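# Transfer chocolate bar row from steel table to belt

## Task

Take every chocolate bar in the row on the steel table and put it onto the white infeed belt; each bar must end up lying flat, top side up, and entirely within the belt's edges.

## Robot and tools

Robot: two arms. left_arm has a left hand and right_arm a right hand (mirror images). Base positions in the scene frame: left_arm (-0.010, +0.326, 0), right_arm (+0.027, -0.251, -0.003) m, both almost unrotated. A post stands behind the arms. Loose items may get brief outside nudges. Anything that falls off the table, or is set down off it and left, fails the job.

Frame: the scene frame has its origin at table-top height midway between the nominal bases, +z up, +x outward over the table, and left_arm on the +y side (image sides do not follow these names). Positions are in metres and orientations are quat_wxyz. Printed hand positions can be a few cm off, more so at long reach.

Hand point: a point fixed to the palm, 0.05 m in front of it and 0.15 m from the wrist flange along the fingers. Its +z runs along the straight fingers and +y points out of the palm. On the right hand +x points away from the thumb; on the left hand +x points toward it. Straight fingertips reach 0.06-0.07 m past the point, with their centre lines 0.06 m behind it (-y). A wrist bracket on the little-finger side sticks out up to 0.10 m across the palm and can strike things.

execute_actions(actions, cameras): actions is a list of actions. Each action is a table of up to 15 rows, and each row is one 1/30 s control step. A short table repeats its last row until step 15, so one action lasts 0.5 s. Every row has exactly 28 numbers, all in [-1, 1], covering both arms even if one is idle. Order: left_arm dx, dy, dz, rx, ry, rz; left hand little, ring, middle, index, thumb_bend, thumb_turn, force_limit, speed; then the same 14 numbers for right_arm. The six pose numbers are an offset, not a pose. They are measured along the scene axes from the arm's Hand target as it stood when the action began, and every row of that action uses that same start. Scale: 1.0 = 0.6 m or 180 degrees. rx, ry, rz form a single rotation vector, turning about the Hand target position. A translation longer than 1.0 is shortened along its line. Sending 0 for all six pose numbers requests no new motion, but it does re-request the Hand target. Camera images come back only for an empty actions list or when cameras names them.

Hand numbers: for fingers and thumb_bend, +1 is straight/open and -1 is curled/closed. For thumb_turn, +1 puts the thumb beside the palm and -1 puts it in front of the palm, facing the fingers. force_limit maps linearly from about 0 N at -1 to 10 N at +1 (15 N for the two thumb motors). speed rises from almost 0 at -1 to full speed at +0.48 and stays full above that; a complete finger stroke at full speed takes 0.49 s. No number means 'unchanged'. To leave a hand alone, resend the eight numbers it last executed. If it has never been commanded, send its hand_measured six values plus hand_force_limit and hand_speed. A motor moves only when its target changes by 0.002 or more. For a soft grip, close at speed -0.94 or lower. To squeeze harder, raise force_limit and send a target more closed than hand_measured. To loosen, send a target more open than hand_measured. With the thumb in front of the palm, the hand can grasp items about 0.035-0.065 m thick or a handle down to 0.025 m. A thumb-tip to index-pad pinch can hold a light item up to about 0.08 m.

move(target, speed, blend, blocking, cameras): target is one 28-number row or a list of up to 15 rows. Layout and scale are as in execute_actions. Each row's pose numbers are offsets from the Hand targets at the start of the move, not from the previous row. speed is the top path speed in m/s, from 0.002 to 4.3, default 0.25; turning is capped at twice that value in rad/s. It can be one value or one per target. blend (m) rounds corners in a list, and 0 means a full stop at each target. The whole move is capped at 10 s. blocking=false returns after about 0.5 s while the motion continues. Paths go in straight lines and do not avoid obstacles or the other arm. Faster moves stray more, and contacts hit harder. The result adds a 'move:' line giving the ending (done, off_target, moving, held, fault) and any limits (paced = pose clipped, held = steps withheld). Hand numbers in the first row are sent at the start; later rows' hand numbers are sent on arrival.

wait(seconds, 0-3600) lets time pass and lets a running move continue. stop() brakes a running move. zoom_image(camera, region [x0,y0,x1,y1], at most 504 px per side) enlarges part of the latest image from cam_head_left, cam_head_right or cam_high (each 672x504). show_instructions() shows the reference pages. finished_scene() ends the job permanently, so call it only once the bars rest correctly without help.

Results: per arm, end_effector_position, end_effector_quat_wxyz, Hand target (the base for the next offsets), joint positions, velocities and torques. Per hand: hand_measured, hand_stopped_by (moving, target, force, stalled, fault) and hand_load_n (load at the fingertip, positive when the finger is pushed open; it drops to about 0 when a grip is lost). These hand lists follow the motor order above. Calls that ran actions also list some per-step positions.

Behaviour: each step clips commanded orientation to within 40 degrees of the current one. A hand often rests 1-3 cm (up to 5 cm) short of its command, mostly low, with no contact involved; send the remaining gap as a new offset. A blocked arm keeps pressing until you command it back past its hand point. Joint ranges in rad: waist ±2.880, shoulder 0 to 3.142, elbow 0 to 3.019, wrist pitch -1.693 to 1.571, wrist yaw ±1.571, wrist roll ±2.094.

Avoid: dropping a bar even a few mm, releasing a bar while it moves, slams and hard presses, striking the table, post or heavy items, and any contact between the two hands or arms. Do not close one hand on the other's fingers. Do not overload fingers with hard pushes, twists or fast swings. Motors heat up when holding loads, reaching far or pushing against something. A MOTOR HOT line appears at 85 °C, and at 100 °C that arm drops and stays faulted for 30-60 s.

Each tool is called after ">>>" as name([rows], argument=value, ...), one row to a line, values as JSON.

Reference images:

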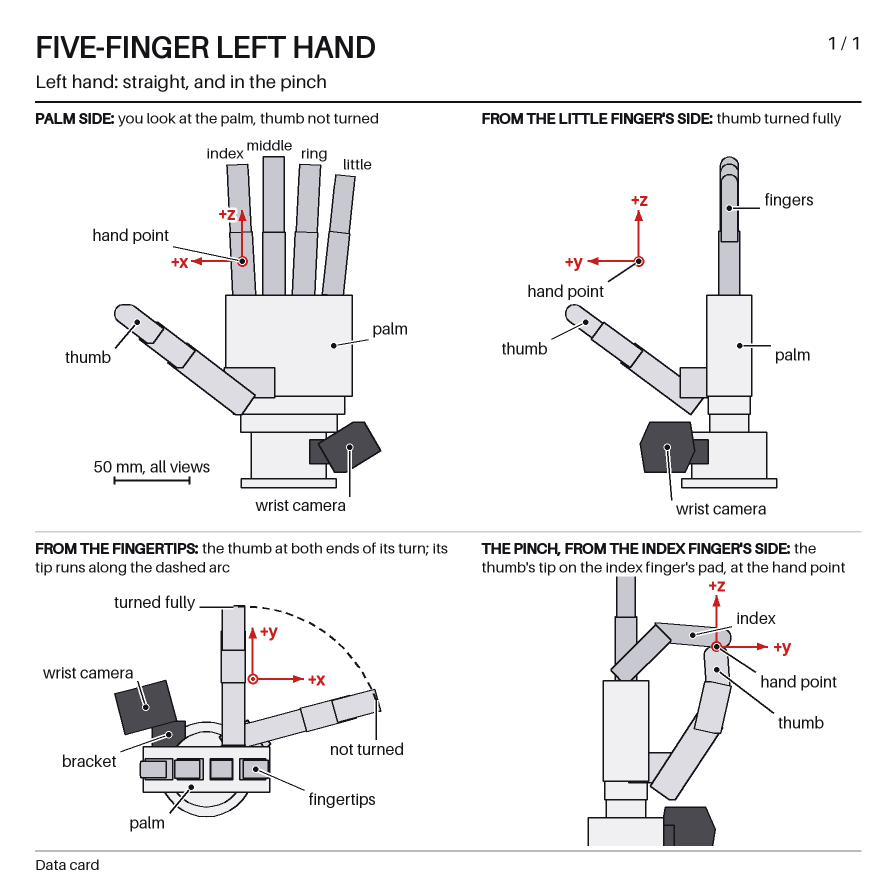

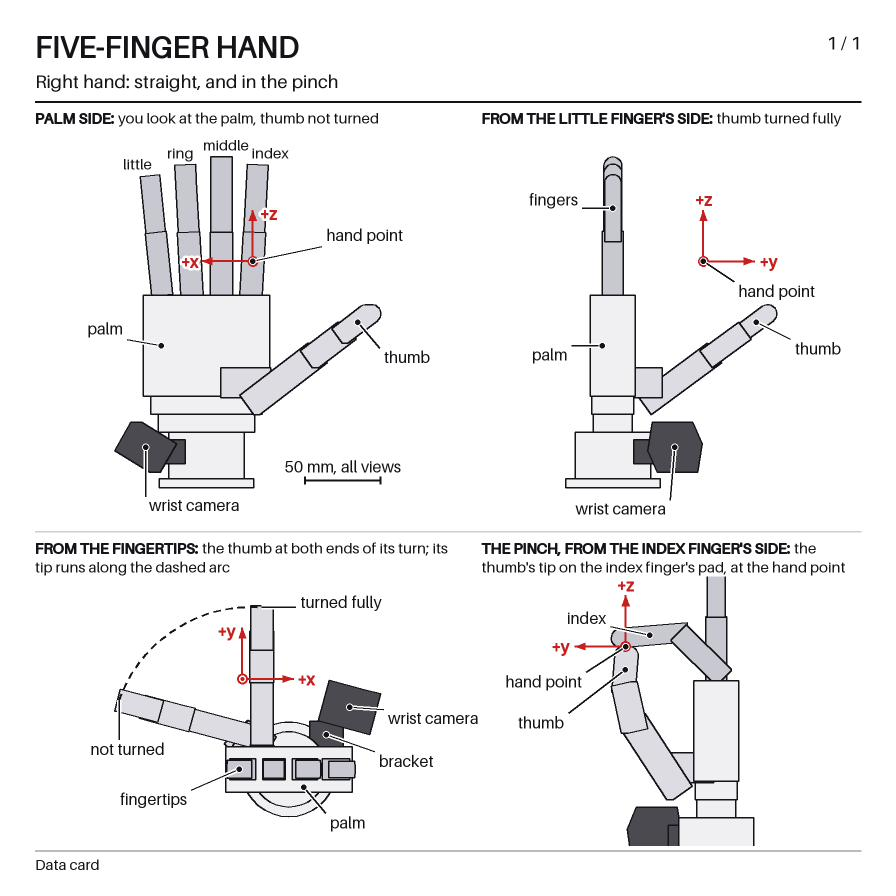

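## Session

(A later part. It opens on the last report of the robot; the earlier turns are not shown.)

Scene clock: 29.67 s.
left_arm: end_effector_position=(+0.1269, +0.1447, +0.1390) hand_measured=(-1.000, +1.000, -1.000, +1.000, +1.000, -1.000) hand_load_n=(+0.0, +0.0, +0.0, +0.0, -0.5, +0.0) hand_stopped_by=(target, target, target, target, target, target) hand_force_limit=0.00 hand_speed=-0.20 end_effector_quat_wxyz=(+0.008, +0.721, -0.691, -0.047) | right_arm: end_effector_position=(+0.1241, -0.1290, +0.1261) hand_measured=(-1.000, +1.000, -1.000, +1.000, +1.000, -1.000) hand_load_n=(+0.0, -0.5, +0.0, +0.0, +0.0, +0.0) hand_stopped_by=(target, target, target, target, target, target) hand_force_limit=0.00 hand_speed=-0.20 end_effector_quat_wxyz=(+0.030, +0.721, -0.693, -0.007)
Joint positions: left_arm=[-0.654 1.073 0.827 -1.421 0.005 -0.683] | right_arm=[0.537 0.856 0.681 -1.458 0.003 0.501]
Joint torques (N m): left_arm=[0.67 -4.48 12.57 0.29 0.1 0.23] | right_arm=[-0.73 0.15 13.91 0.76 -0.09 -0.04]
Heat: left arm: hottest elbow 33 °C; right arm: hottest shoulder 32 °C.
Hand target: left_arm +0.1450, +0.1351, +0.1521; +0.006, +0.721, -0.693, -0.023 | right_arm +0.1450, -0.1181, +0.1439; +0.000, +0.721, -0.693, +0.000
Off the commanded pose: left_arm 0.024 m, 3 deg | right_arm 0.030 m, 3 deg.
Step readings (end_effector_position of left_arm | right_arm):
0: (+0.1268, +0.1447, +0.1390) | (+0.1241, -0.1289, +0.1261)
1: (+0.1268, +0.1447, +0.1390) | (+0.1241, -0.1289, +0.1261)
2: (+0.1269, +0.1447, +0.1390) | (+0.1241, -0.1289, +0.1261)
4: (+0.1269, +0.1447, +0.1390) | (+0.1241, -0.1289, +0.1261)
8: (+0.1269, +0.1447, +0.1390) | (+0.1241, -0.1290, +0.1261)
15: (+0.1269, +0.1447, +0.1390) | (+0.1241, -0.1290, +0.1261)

>>> move([
  [0, 0, -0.05, -0.017, -0.044, 0, -1, 1, -1, 1, 1, -1, 0, -0.2, 0, 0, -0.042, 0.0107, -0.038, 0, -1, 1, -1, 1, 1, -1, 0, -0.2],
], speed=0.05, cameras=["all"])

>>> zoom_image(camera="cam_high", region=[400, 210, 460, 270])

>>> zoom_image(camera="cam_high", region=[315, 160, 375, 220])

Scene clock: 32.47 s.
left_arm: end_effector_position=(+0.1465, +0.1373, +0.1246) hand_measured=(-1.000, +1.000, -1.000, +1.000, +1.000, -1.000) hand_load_n=(+0.5, +0.0, +0.0, +0.0, +0.0, +0.0) hand_stopped_by=(target, target, target, target, target, target) hand_force_limit=0.00 hand_speed=-0.20 end_effector_quat_wxyz=(-0.021, +0.720, -0.693, +0.040) | right_arm: end_effector_position=(+0.1443, -0.1197, +0.1208) hand_measured=(-1.000, +1.000, -1.000, +1.000, +1.000, -1.000) hand_load_n=(+0.0, +0.0, +0.0, +0.0, +0.0, +0.0) hand_stopped_by=(target, target, target, target, target, target) hand_force_limit=0.00 hand_speed=-0.20 end_effector_quat_wxyz=(-0.045, +0.720, -0.692, +0.028)
Joint positions: left_arm=[-0.66 0.993 0.757 -1.251 -0.032 -0.683] | right_arm=[0.552 0.78 0.651 -1.341 0.032 0.514]
Joint torques (N m): left_arm=[-1.03 -5.13 8.21 0.69 -0.06 -0.06] | right_arm=[0.62 -0.97 8.64 1.18 0.15 0.11]
Heat: left arm: hottest elbow 33 °C; right arm: hottest shoulder 32 °C.
Hand target: left_arm +0.1449, +0.1351, +0.1221; -0.022, +0.720, -0.692, +0.045 | right_arm +0.1450, -0.1181, +0.1187; -0.053, +0.720, -0.692, +0.031
Off the commanded pose: left_arm 0.004 m, 1 deg | right_arm 0.003 m, 1 deg.
move: done

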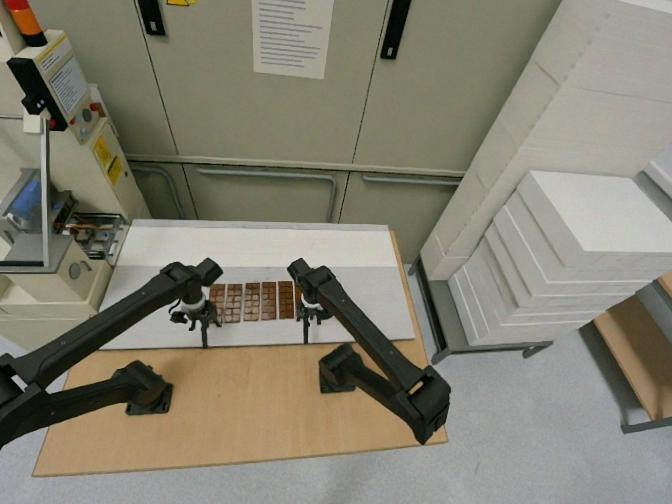

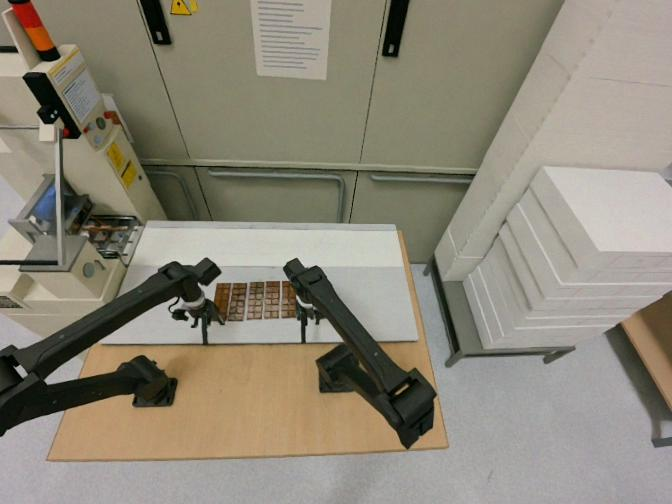

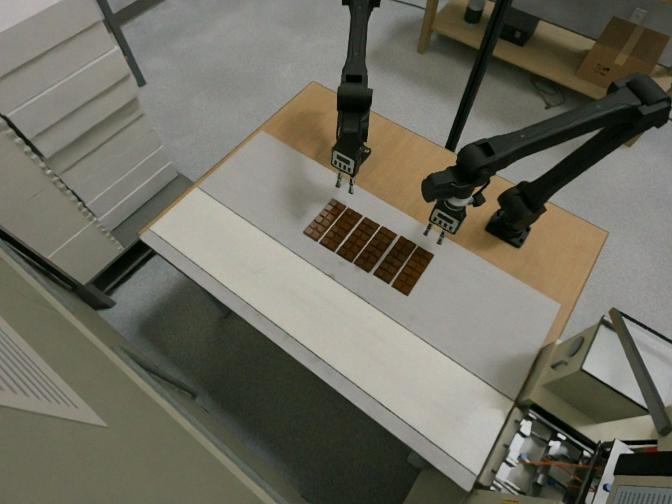

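Scaled by 8.400 from the camera's image (finer frame: 960x720).

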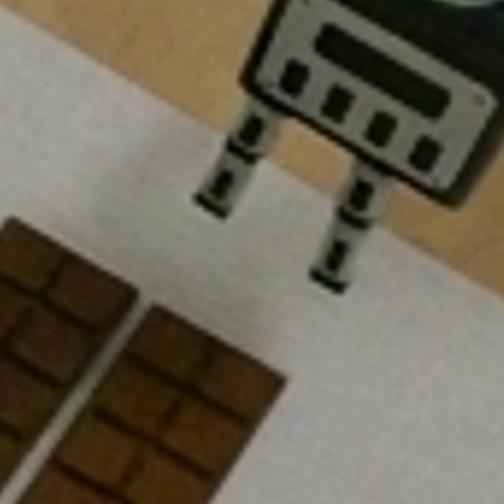

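Scaled by 8.400 from the camera's image (finer frame: 960x720).

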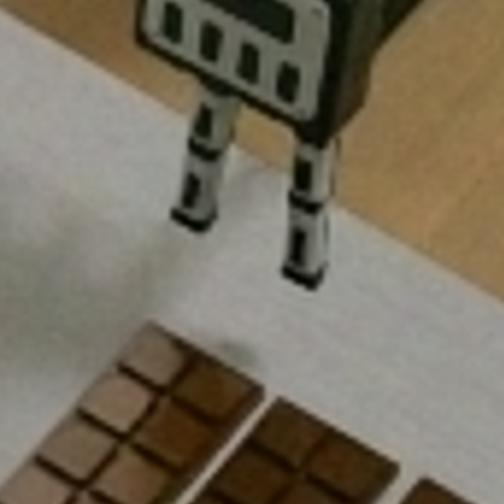

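>>> move([
  [0, 0.0083, -0.0368, 0, 0, 0, -1, 1, -1, 1, 1, -1, 0, -0.2, 0, 0.006, -0.0445, 0, 0, 0, -1, 1, -1, 1, 1, -1, 0, -0.2],
], speed=0.04, cameras=["all"])

>>> zoom_image(camera="cam_high", region=[400, 210, 460, 270])

>>> zoom_image(camera="cam_high", region=[315, 160, 375, 220])

>>> zoom_image(camera="cam_head_left", region=[180, 280, 260, 360])

>>> zoom_image(camera="cam_head_right", region=[270, 280, 350, 360])

Scene clock: 34.73 s.
left_arm: end_effector_position=(+0.1442, +0.1390, +0.1043) hand_measured=(-1.000, +1.000, -1.000, +1.000, +1.000, -1.000) hand_load_n=(+0.0, +0.0, +0.0, +0.0, +0.0, +0.0) hand_stopped_by=(target, target, target, target, target, target) hand_force_limit=0.00 hand_speed=-0.20 end_effector_quat_wxyz=(-0.021, +0.719, -0.693, +0.045) | right_arm: end_effector_position=(+0.1447, -0.1159, +0.0971) hand_measured=(-1.000, +1.000, -1.000, +1.000, +1.000, -1.000) hand_load_n=(+0.0, +0.0, +0.0, +0.0, +0.0, +0.0) hand_stopped_by=(target, target, target, target, target, target) hand_force_limit=0.00 hand_speed=-0.20 end_effector_quat_wxyz=(-0.055, +0.720, -0.691, +0.030)
Joint positions: left_arm=[-0.66 0.993 0.703 -1.187 -0.032 -0.683] | right_arm=[0.569 0.783 0.59 -1.257 0.034 0.53]
Joint torques (N m): left_arm=[0.15 -4.19 8.13 0.66 0 0.1] | right_arm=[0.62 0.73 8.58 1.21 0.15 0.11]
Heat: left arm: hottest elbow 33 °C; right arm: hottest shoulder 32 °C.
Hand target: left_arm +0.1449, +0.1401, +0.0999; -0.022, +0.720, -0.692, +0.045 | right_arm +0.1450, -0.1144, +0.0920; -0.053, +0.720, -0.692, +0.031
Off the commanded pose: left_arm 0.004 m, 0 deg | right_arm 0.005 m, 0 deg.
move: done

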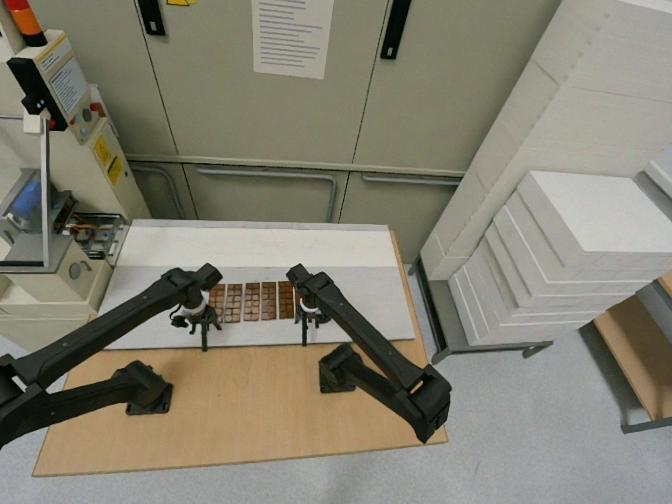

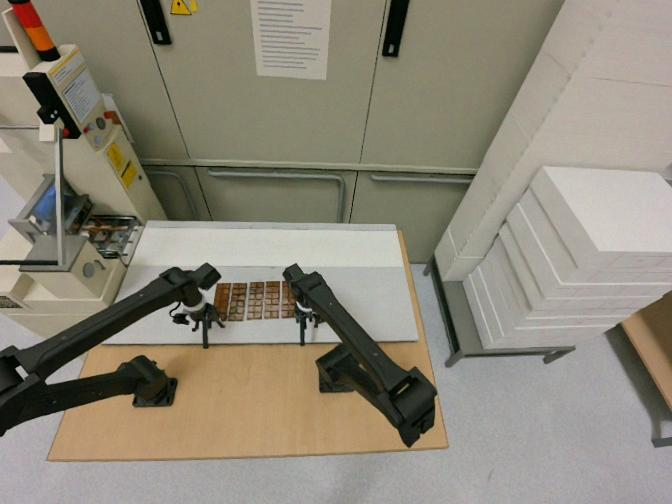

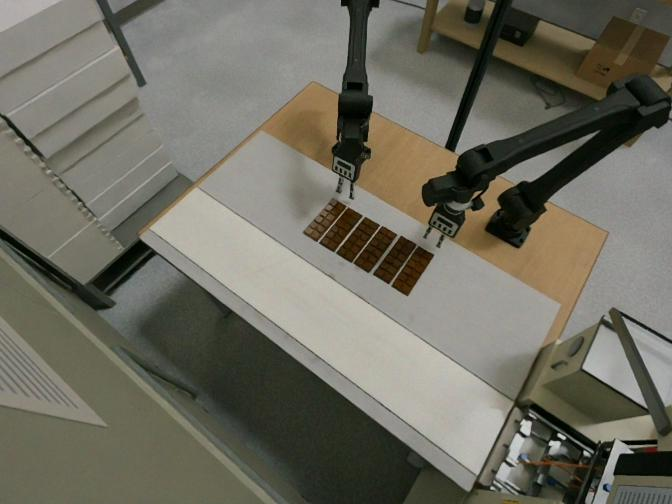

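Scaled by 8.400 from the camera's image (finer frame: 960x720).

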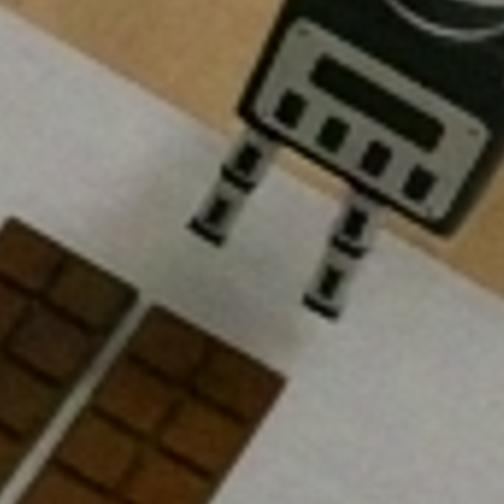

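Scaled by 8.400 from the camera's image (finer frame: 960x720).

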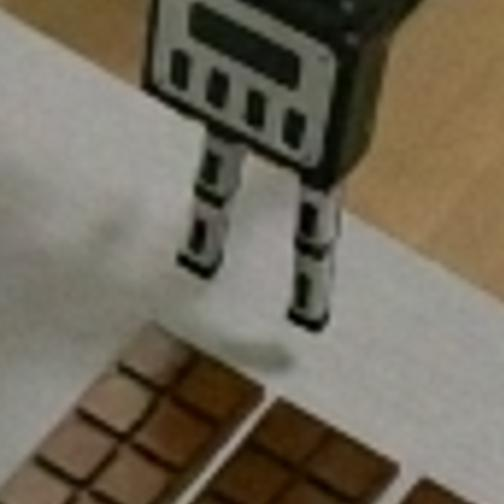

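Scaled by 6.300 from the camera's image (finer frame: 960x720).

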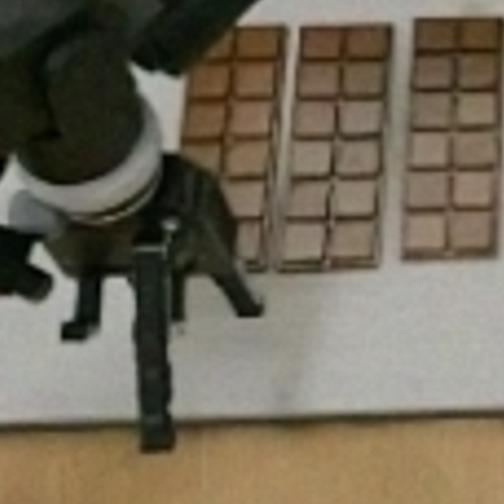

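Scaled by 6.300 from the camera's image (finer frame: 960x720).

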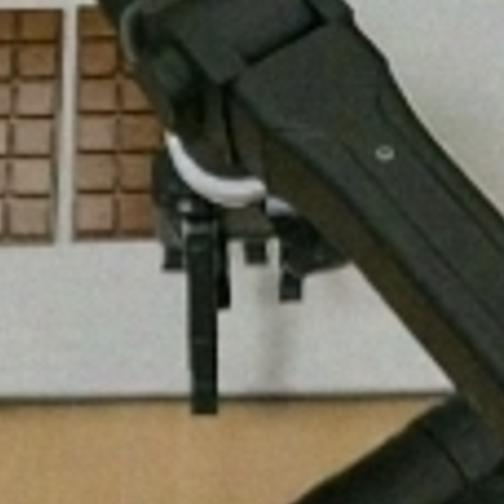

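>>> zoom_image(camera="cam_head_right", region=[285, 290, 345, 350])

>>> zoom_image(camera="cam_head_right", region=[170, 290, 230, 350])

>>> zoom_image(camera="cam_head_left", region=[280, 290, 340, 350])

Scaled by 8.400 from the camera's image (finer frame: 960x720).

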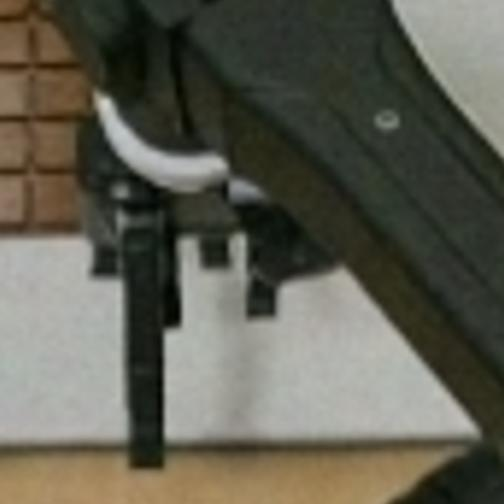

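Scaled by 8.400 from the camera's image (finer frame: 960x720).

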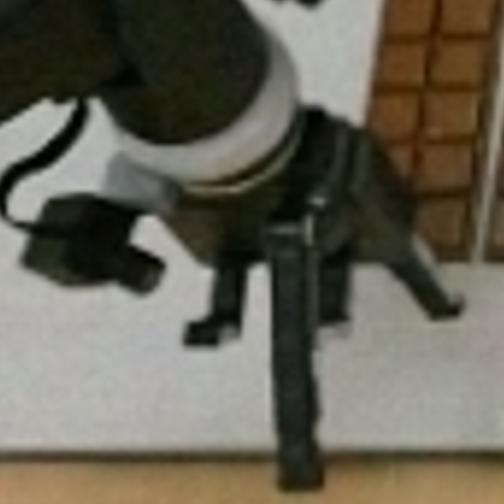

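Scaled by 8.400 from the camera's image (finer frame: 960x720).

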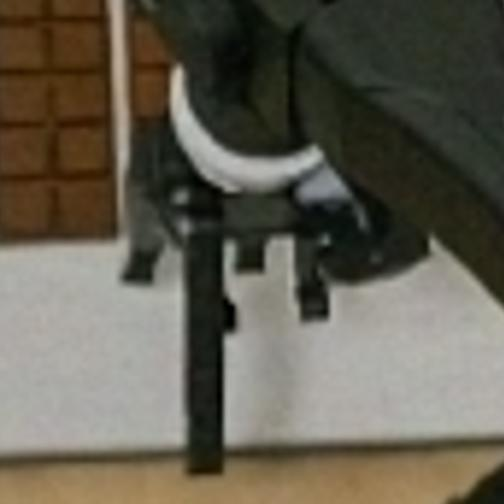

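>>> move([
  [0, 0.0033, -0.0133, 0, 0, 0, -1, 1, -1, 1, 1, -1, 0, -0.2, 0, -0.0033, -0.0133, 0, 0, 0, -1, 1, -1, 1, 1, -1, 0, -0.2],
], speed=0.03, cameras=["cam_high"])

>>> zoom_image(camera="cam_high", region=[405, 220, 445, 260])

>>> zoom_image(camera="cam_high", region=[325, 170, 365, 210])

Scene clock: 36.83 s.
left_arm: end_effector_position=(+0.1434, +0.1396, +0.0972) hand_measured=(-1.000, +1.000, -1.000, +1.000, +1.000, -1.000) hand_load_n=(+0.0, +0.0, +0.0, +0.0, +0.0, +0.0) hand_stopped_by=(target, target, target, target, target, target) hand_force_limit=0.00 hand_speed=-0.20 end_effector_quat_wxyz=(-0.022, +0.719, -0.693, +0.047) | right_arm: end_effector_position=(+0.1439, -0.1164, +0.0890) hand_measured=(-1.000, +1.000, -1.000, +1.000, +1.000, -1.000) hand_load_n=(+0.0, +0.0, +0.0, +0.0, +0.0, +0.0) hand_stopped_by=(target, target, target, target, target, target) hand_force_limit=0.00 hand_speed=-0.20 end_effector_quat_wxyz=(-0.055, +0.720, -0.692, +0.030)
Joint positions: left_arm=[-0.66 0.993 0.683 -1.163 -0.032 -0.683] | right_arm=[0.569 0.785 0.569 -1.234 0.034 0.531]
Joint torques (N m): left_arm=[0.67 -3.9 8.12 0.69 0.02 0.17] | right_arm=[-0.15 0.67 8.55 1.21 0.11 0.04]
Heat: left arm: hottest elbow 33 °C; right arm: hottest shoulder 32 °C.
Hand target: left_arm +0.1448, +0.1421, +0.0919; -0.022, +0.720, -0.692, +0.045 | right_arm +0.1450, -0.1165, +0.0840; -0.053, +0.720, -0.692, +0.031
Off the commanded pose: left_arm 0.006 m, 0 deg | right_arm 0.005 m, 0 deg.
move: done

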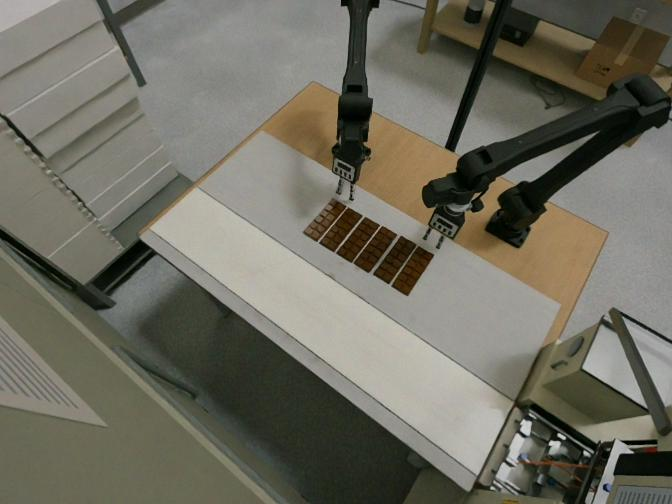

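Scaled by 12.600 from the camera's image (finer frame: 960x720).

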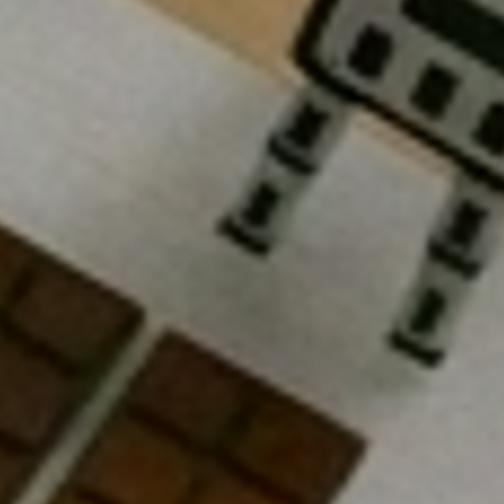

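Scaled by 12.600 from the camera's image (finer frame: 960x720).

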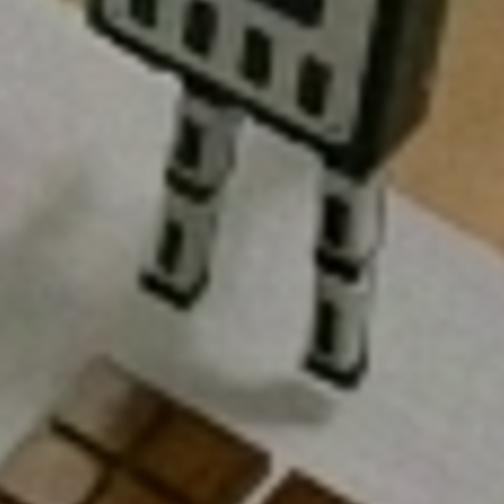

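>>> move([
  [0, 0, -0.0133, 0, 0, 0, -1, 1, -1, 1, 1, -1, 0, -0.2, 0, 0, -0.0133, 0, 0, 0, -1, 1, -1, 1, 1, -1, 0, -0.2],
], speed=0.03, cameras=["cam_high"])

>>> zoom_image(camera="cam_high", region=[405, 220, 445, 260])

>>> zoom_image(camera="cam_high", region=[325, 170, 365, 210])

Scene clock: 37.83 s.
left_arm: end_effector_position=(+0.1436, +0.1395, +0.0898) hand_measured=(-1.000, +1.000, -1.000, +1.000, +1.000, -1.000) hand_load_n=(+0.0, +0.0, +0.0, +0.0, +0.0, +0.5) hand_stopped_by=(target, target, target, target, target, target) hand_force_limit=0.00 hand_speed=-0.20 end_effector_quat_wxyz=(-0.022, +0.719, -0.693, +0.048) | right_arm: end_effector_position=(+0.1441, -0.1163, +0.0810) hand_measured=(-1.000, +1.000, -1.000, +1.000, +1.000, -1.000) hand_load_n=(+0.0, +0.0, +0.5, +0.0, +0.0, +0.0) hand_stopped_by=(target, target, target, target, target, target) hand_force_limit=0.00 hand_speed=-0.20 end_effector_quat_wxyz=(-0.055, +0.720, -0.692, +0.030)
Joint positions: left_arm=[-0.66 0.999 0.666 -1.137 -0.032 -0.683] | right_arm=[0.569 0.793 0.551 -1.208 0.034 0.531]
Joint torques (N m): left_arm=[0.67 -3.66 8.08 0.8 0.02 0.16] | right_arm=[-0.03 0.67 8.51 1.24 0.11 0.04]
Heat: left arm: hottest elbow 33 °C; right arm: hottest shoulder 32 °C.
Hand target: left_arm +0.1449, +0.1421, +0.0840; -0.022, +0.720, -0.692, +0.045 | right_arm +0.1450, -0.1164, +0.0761; -0.053, +0.720, -0.692, +0.031
Off the commanded pose: left_arm 0.007 m, 0 deg | right_arm 0.005 m, 0 deg.
move: done

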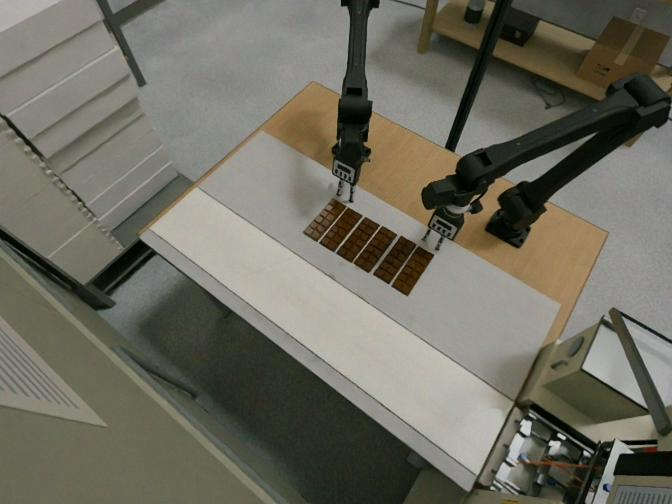

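Scaled by 12.600 from the camera's image (finer frame: 960x720).

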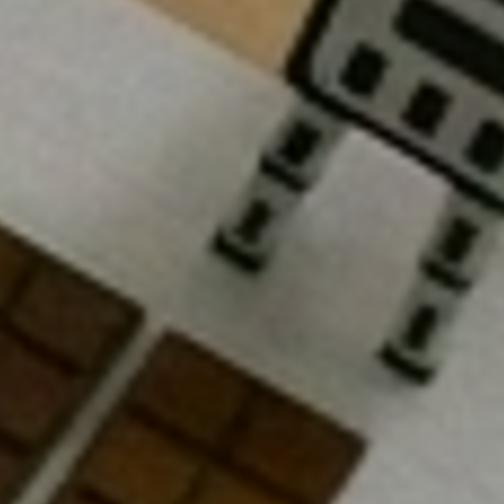

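Scaled by 12.600 from the camera's image (finer frame: 960x720).

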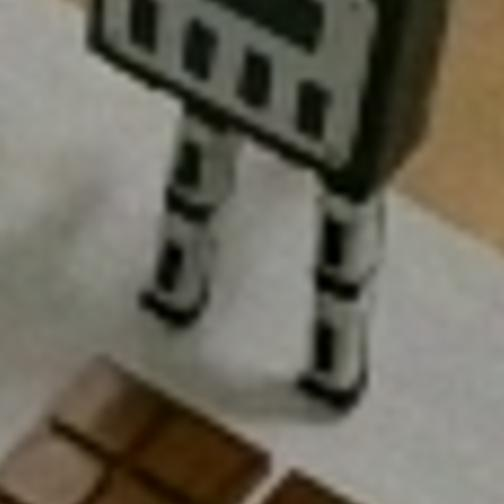

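>>> move([
  [0, 0, -0.01, 0, 0, 0, -1, 1, -1, 1, 1, -1, 0, -0.2, 0, 0, -0.01, 0, 0, 0, -1, 1, -1, 1, 1, -1, 0, -0.2],
], speed=0.02, cameras=["all"])

>>> zoom_image(camera="cam_high", region=[405, 220, 445, 260])

>>> zoom_image(camera="cam_high", region=[325, 170, 365, 210])

Scene clock: 38.73 s.
left_arm: end_effector_position=(+0.1462, +0.1384, +0.0884) hand_measured=(-1.000, +1.000, -1.000, +1.000, +1.000, -1.000) hand_load_n=(+0.0, +0.0, +0.0, +0.0, +0.0, +0.0) hand_stopped_by=(target, target, target, target, target, target) hand_force_limit=0.00 hand_speed=-0.20 end_effector_quat_wxyz=(-0.024, +0.719, -0.692, +0.053) | right_arm: end_effector_position=(+0.1448, -0.1159, +0.0784) hand_measured=(-1.000, +1.000, -1.000, +1.000, +1.000, -1.000) hand_load_n=(+0.0, +0.0, +0.0, -1.0, +0.0, +0.0) hand_stopped_by=(target, target, target, target, target, target) hand_force_limit=0.00 hand_speed=-0.20 end_effector_quat_wxyz=(-0.057, +0.719, -0.692, +0.031)
Joint positions: left_arm=[-0.659 1 0.664 -1.123 -0.035 -0.683] | right_arm=[0.569 0.795 0.545 -1.196 0.034 0.531]
Joint torques (N m): left_arm=[0.38 -3.14 7.32 0.85 0.12 0.21] | right_arm=[-0.15 0.97 7.88 1.54 0.12 0.03]
Heat: left arm: hottest elbow 33 °C; right arm: hottest shoulder 32 °C.
Hand target: left_arm +0.1449, +0.1421, +0.0780; -0.022, +0.720, -0.692, +0.045 | right_arm +0.1450, -0.1164, +0.0701; -0.053, +0.720, -0.692, +0.031
Off the commanded pose: left_arm 0.011 m, 1 deg | right_arm 0.008 m, 0 deg.
move: off_target (left_arm)

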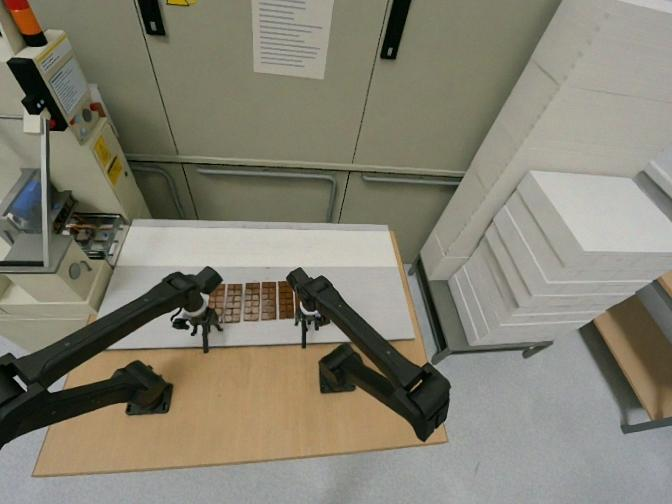

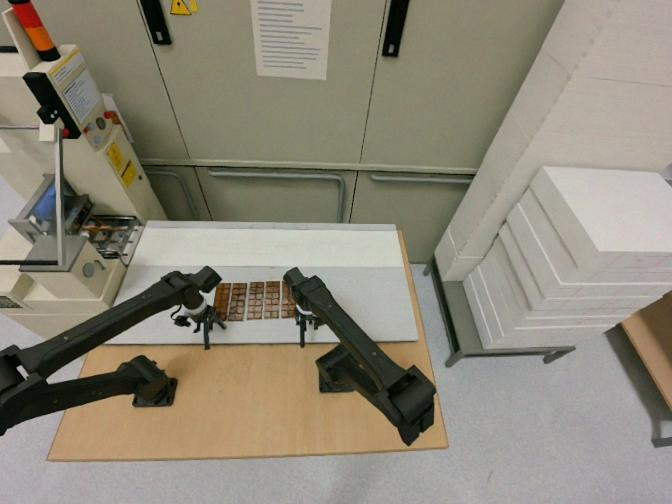

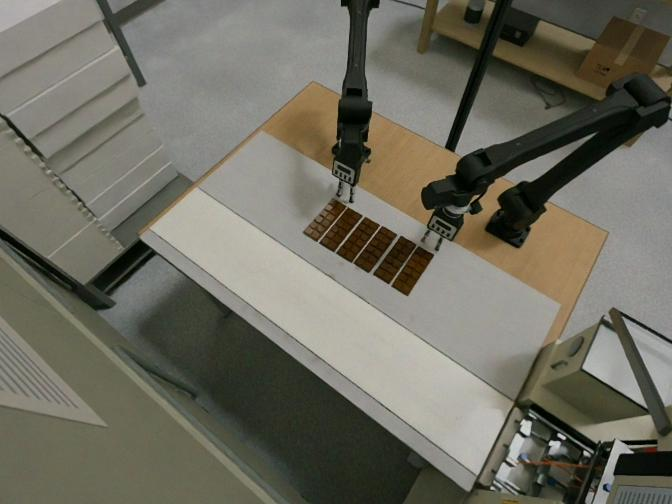

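Scaled by 12.600 from the camera's image (finer frame: 960x720).

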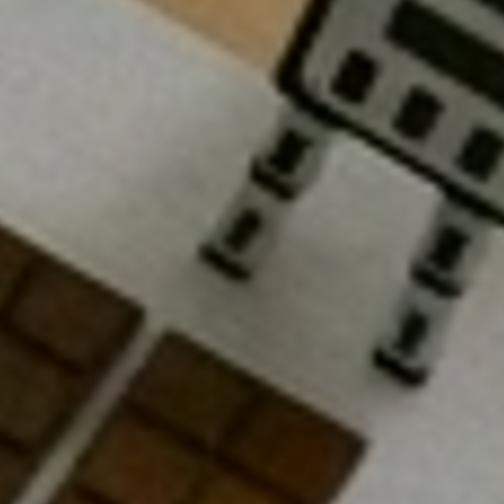

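Scaled by 12.600 from the camera's image (finer frame: 960x720).

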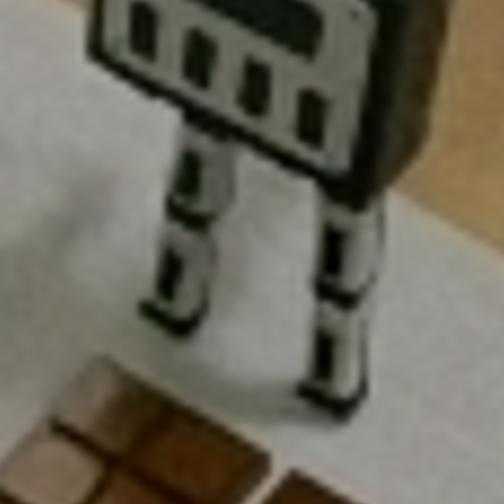

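>>> move([
  [0.05, -0.0083, 0.02, 0, 0, 0, -1, 1, -1, 1, 1, -1, 0, -0.2, 0.05, 0.0107, 0.0183, 0, 0, 0, -1, 1, -1, 1, 1, -1, 0, -0.2],
], speed=0.05, cameras=["all"])

>>> zoom_image(camera="cam_high", region=[405, 220, 445, 260])

>>> zoom_image(camera="cam_high", region=[325, 170, 365, 210])

Scene clock: 42.27 s.
left_arm: end_effector_position=(+0.1526, +0.1402, +0.0900) hand_measured=(-1.000, +0.998, -1.000, +1.000, +1.000, -1.000) hand_load_n=(+0.0, -10.0, +0.0, +0.0, +0.0, +0.0) hand_stopped_by=(target, target, target, target, target, target) hand_force_limit=0.00 hand_speed=-0.20 end_effector_quat_wxyz=(-0.011, +0.721, -0.692, +0.034) | right_arm: end_effector_position=(+0.1513, -0.1173, +0.0803) hand_measured=(-1.000, +1.000, -1.000, +0.998, +1.000, -1.000) hand_load_n=(+0.0, -3.0, +0.0, -10.0, +0.0, +0.0) hand_stopped_by=(target, target, target, target, target, target) hand_force_limit=0.00 hand_speed=-0.20 end_effector_quat_wxyz=(-0.038, +0.730, -0.682, +0.019)
Joint positions: left_arm=[-0.622 1.049 0.694 -1.145 -0.011 -0.649] | right_arm=[0.534 0.861 0.576 -1.203 0.015 0.47]
Joint torques (N m): left_arm=[1.61 -1.96 11.08 1.39 -0.7 0.33] | right_arm=[-1.49 2.26 11.23 2.54 0.59 0.12]
Heat: left arm: hottest elbow 33 °C; right arm: hottest shoulder 32 °C.
Hand target: left_arm +0.1748, +0.1371, +0.0899; -0.022, +0.720, -0.692, +0.045 | right_arm +0.1750, -0.1100, +0.0811; -0.053, +0.719, -0.692, +0.031
Off the commanded pose: left_arm 0.023 m, 2 deg | right_arm 0.025 m, 3 deg.
move: off_target (left_arm, right_arm)

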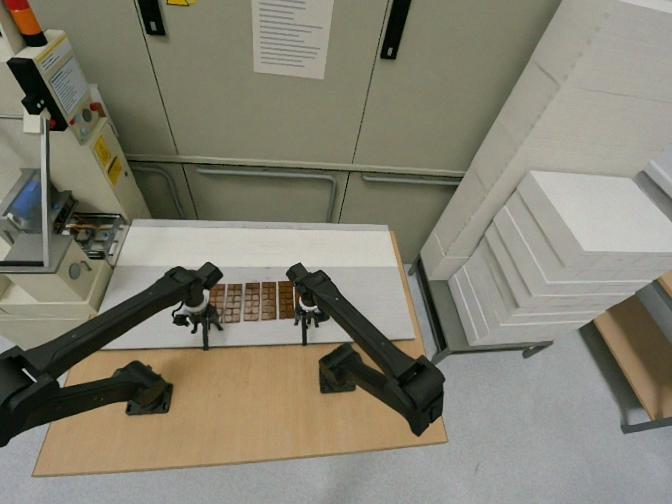

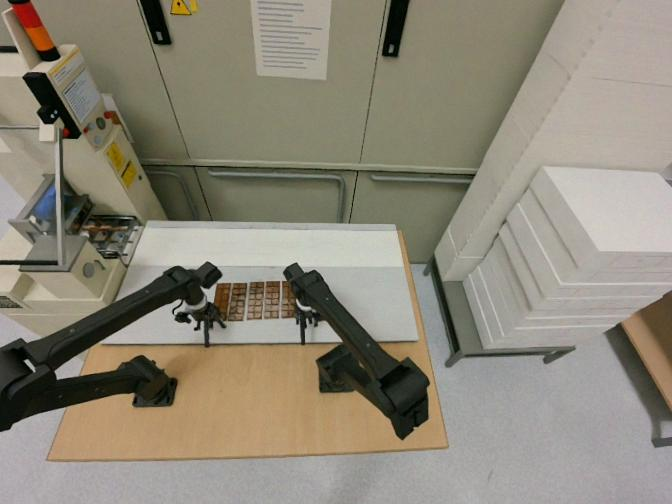

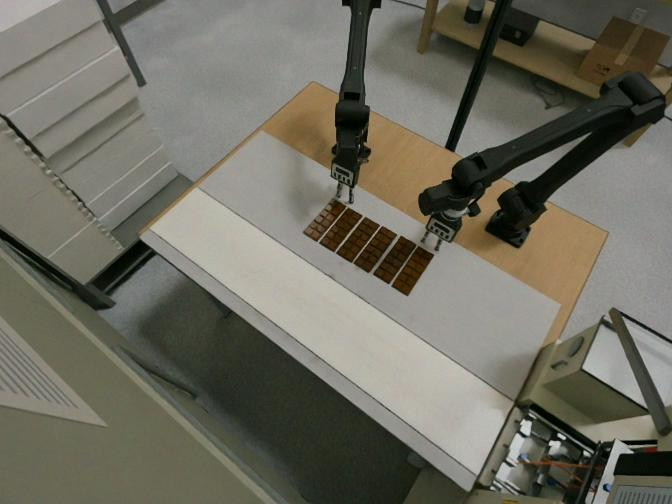

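Scaled by 12.600 from the camera's image (finer frame: 960x720).

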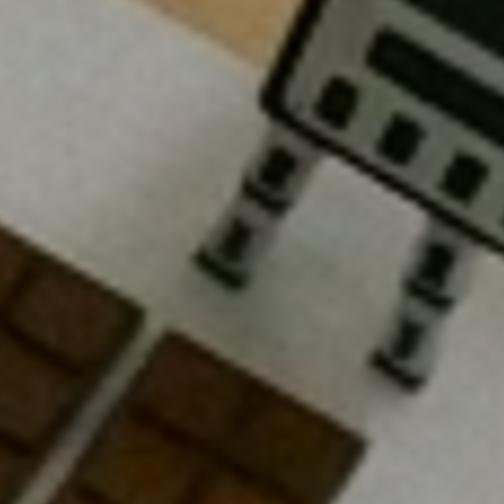

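Scaled by 12.600 from the camera's image (finer frame: 960x720).

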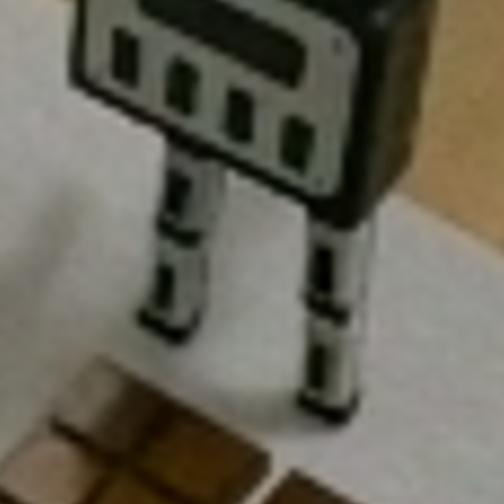

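>>> move([
  [0, 0, 0.03, 0, 0, 0, -1, 1, -1, 1, 1, -1, 0, -0.2, 0, 0, 0.028, 0, 0, 0, -1, 1, -1, 1, 1, -1, 0, -0.2],
], speed=0.05)

Scene clock: 45.83 s.
left_arm: end_effector_position=(+0.1601, +0.1426, +0.0926) hand_measured=(-1.000, +1.000, -1.000, +1.000, +1.000, -1.000) hand_load_n=(+0.0, +0.0, +0.5, +0.0, +0.0, +0.0) hand_stopped_by=(target, target, target, target, target, target) hand_force_limit=0.00 hand_speed=-0.20 end_effector_quat_wxyz=(-0.019, +0.722, -0.691, +0.032) | right_arm: end_effector_position=(+0.1541, -0.1178, +0.0819) hand_measured=(-1.000, +1.000, -1.000, +1.000, +1.000, -1.000) hand_load_n=(+0.0, +0.0, +0.0, -0.5, +0.0, +0.0) hand_stopped_by=(target, target, target, target, target, target) hand_force_limit=0.00 hand_speed=-0.20 end_effector_quat_wxyz=(-0.034, +0.728, -0.685, +0.021)
Joint positions: left_arm=[-0.61 1.061 0.711 -1.152 -0.027 -0.639] | right_arm=[0.529 0.872 0.586 -1.209 0.021 0.471]
Joint torques (N m): left_arm=[0.67 -4.42 12.57 -0.12 -0.03 0.22] | right_arm=[-0.97 0.15 13.35 0.73 0.37 0.13]
Heat: left arm: hottest elbow 33 °C; right arm: hottest shoulder 32 °C.
Hand target: left_arm +0.1749, +0.1371, +0.1079; -0.022, +0.720, -0.692, +0.045 | right_arm +0.1750, -0.1100, +0.0979; -0.053, +0.720, -0.692, +0.031
Off the commanded pose: left_arm 0.022 m, 2 deg | right_arm 0.027 m, 3 deg.
move: off_target (left_arm, right_arm)

>>> move([
  [0.05, 0, 0.0033, 0, 0, 0, -1, 1, -1, 1, 1, -1, 0, -0.2, 0.05, 0, 0.0083, 0, 0, 0, -1, 1, -1, 1, 1, -1, 0, -0.2],
], speed=0.05, cameras=["all"])

>>> zoom_image(camera="cam_high", region=[325, 180, 445, 300])

>>> zoom_image(camera="cam_head_left", region=[190, 260, 330, 360])

Scene clock: 47.37 s.
left_arm: end_effector_position=(+0.1855, +0.1449, +0.0961) hand_measured=(-1.000, +1.000, -1.000, +1.000, +1.000, -1.000) hand_load_n=(+0.0, +0.0, +0.0, +0.0, +0.0, +0.0) hand_stopped_by=(target, target, target, target, target, target) hand_force_limit=0.00 hand_speed=-0.20 end_effector_quat_wxyz=(-0.019, +0.722, -0.691, +0.025) | right_arm: end_effector_position=(+0.1786, -0.1206, +0.0844) hand_measured=(-1.000, +1.000, -1.000, +1.000, +1.000, -1.000) hand_load_n=(+0.0, -0.5, +0.5, +0.0, +0.0, +0.0) hand_stopped_by=(target, target, target, target, target, target) hand_force_limit=0.00 hand_speed=-0.20 end_effector_quat_wxyz=(-0.022, +0.721, -0.693, +0.020)
Joint positions: left_arm=[-0.554 1.13 0.769 -1.152 -0.026 -0.584] | right_arm=[0.465 0.957 0.636 -1.195 0.024 0.429]
Joint torques (N m): left_arm=[0.79 -5.25 12.56 0.35 0.17 0.23] | right_arm=[-0.85 -0.97 13.93 1.17 0.02 -0.05]
Heat: left arm: hottest elbow 33 °C; right arm: hottest shoulder 32 °C.
Hand target: left_arm +0.2049, +0.1370, +0.1100; -0.023, +0.720, -0.692, +0.045 | right_arm +0.2051, -0.1100, +0.1029; -0.053, +0.719, -0.692, +0.031
Off the commanded pose: left_arm 0.025 m, 2 deg | right_arm 0.034 m, 4 deg.
move: off_target (left_arm, right_arm)

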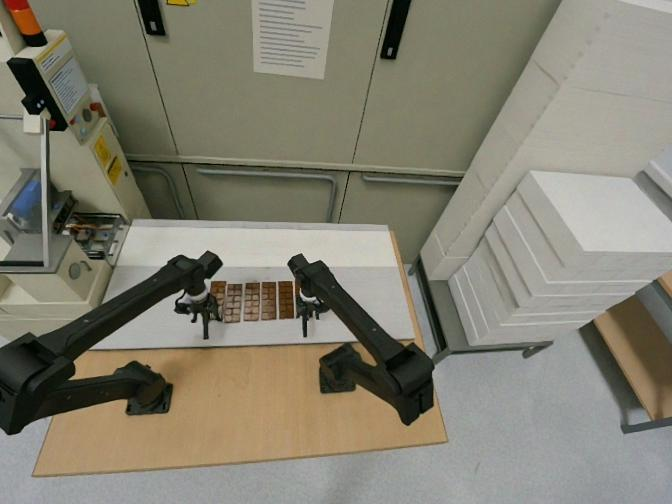

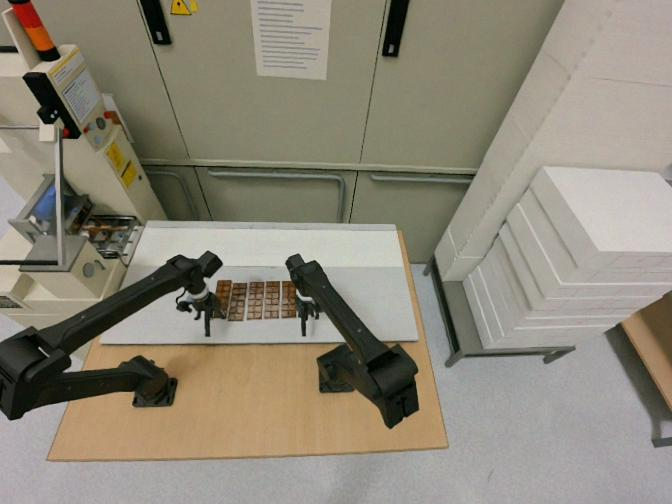

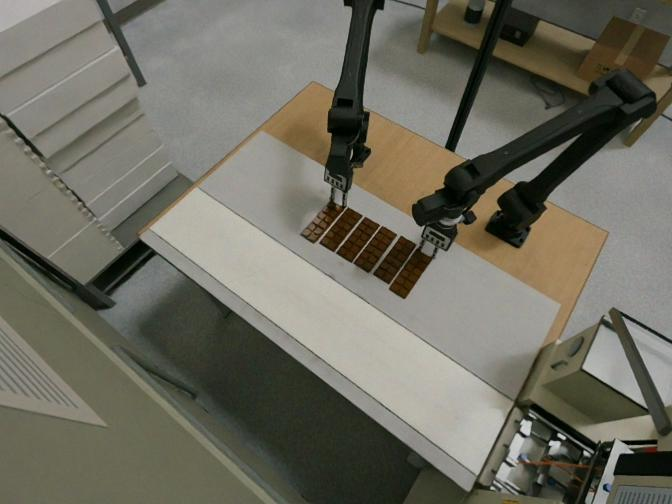

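Scaled by 4.200 from the camera's image (finer frame: 960x720).

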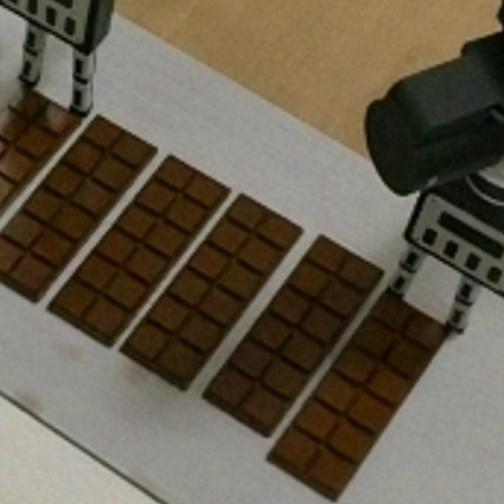

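Scaled by 3.600 from the camera's image (finer frame: 960x720).

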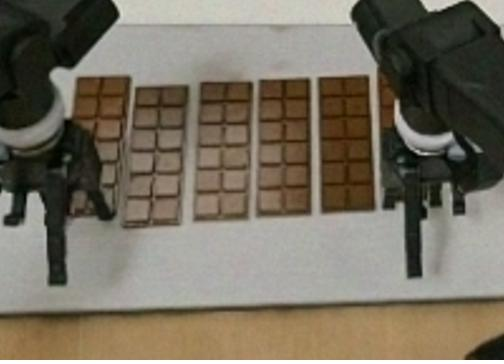

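>>> zoom_image(camera="cam_high", region=[405, 230, 445, 270])

>>> zoom_image(camera="cam_high", region=[320, 180, 360, 220])

Scaled by 12.600 from the camera's image (finer frame: 960x720).

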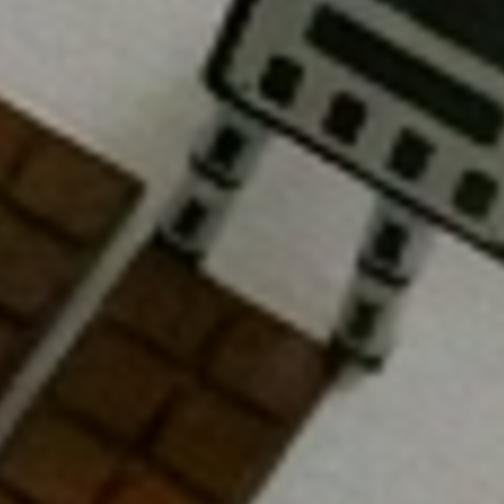

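Scaled by 12.600 from the camera's image (finer frame: 960x720).

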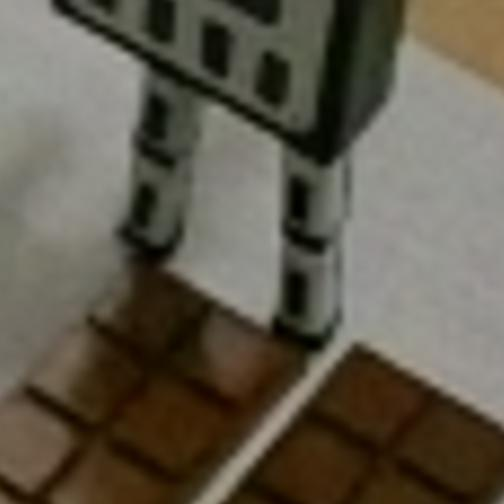

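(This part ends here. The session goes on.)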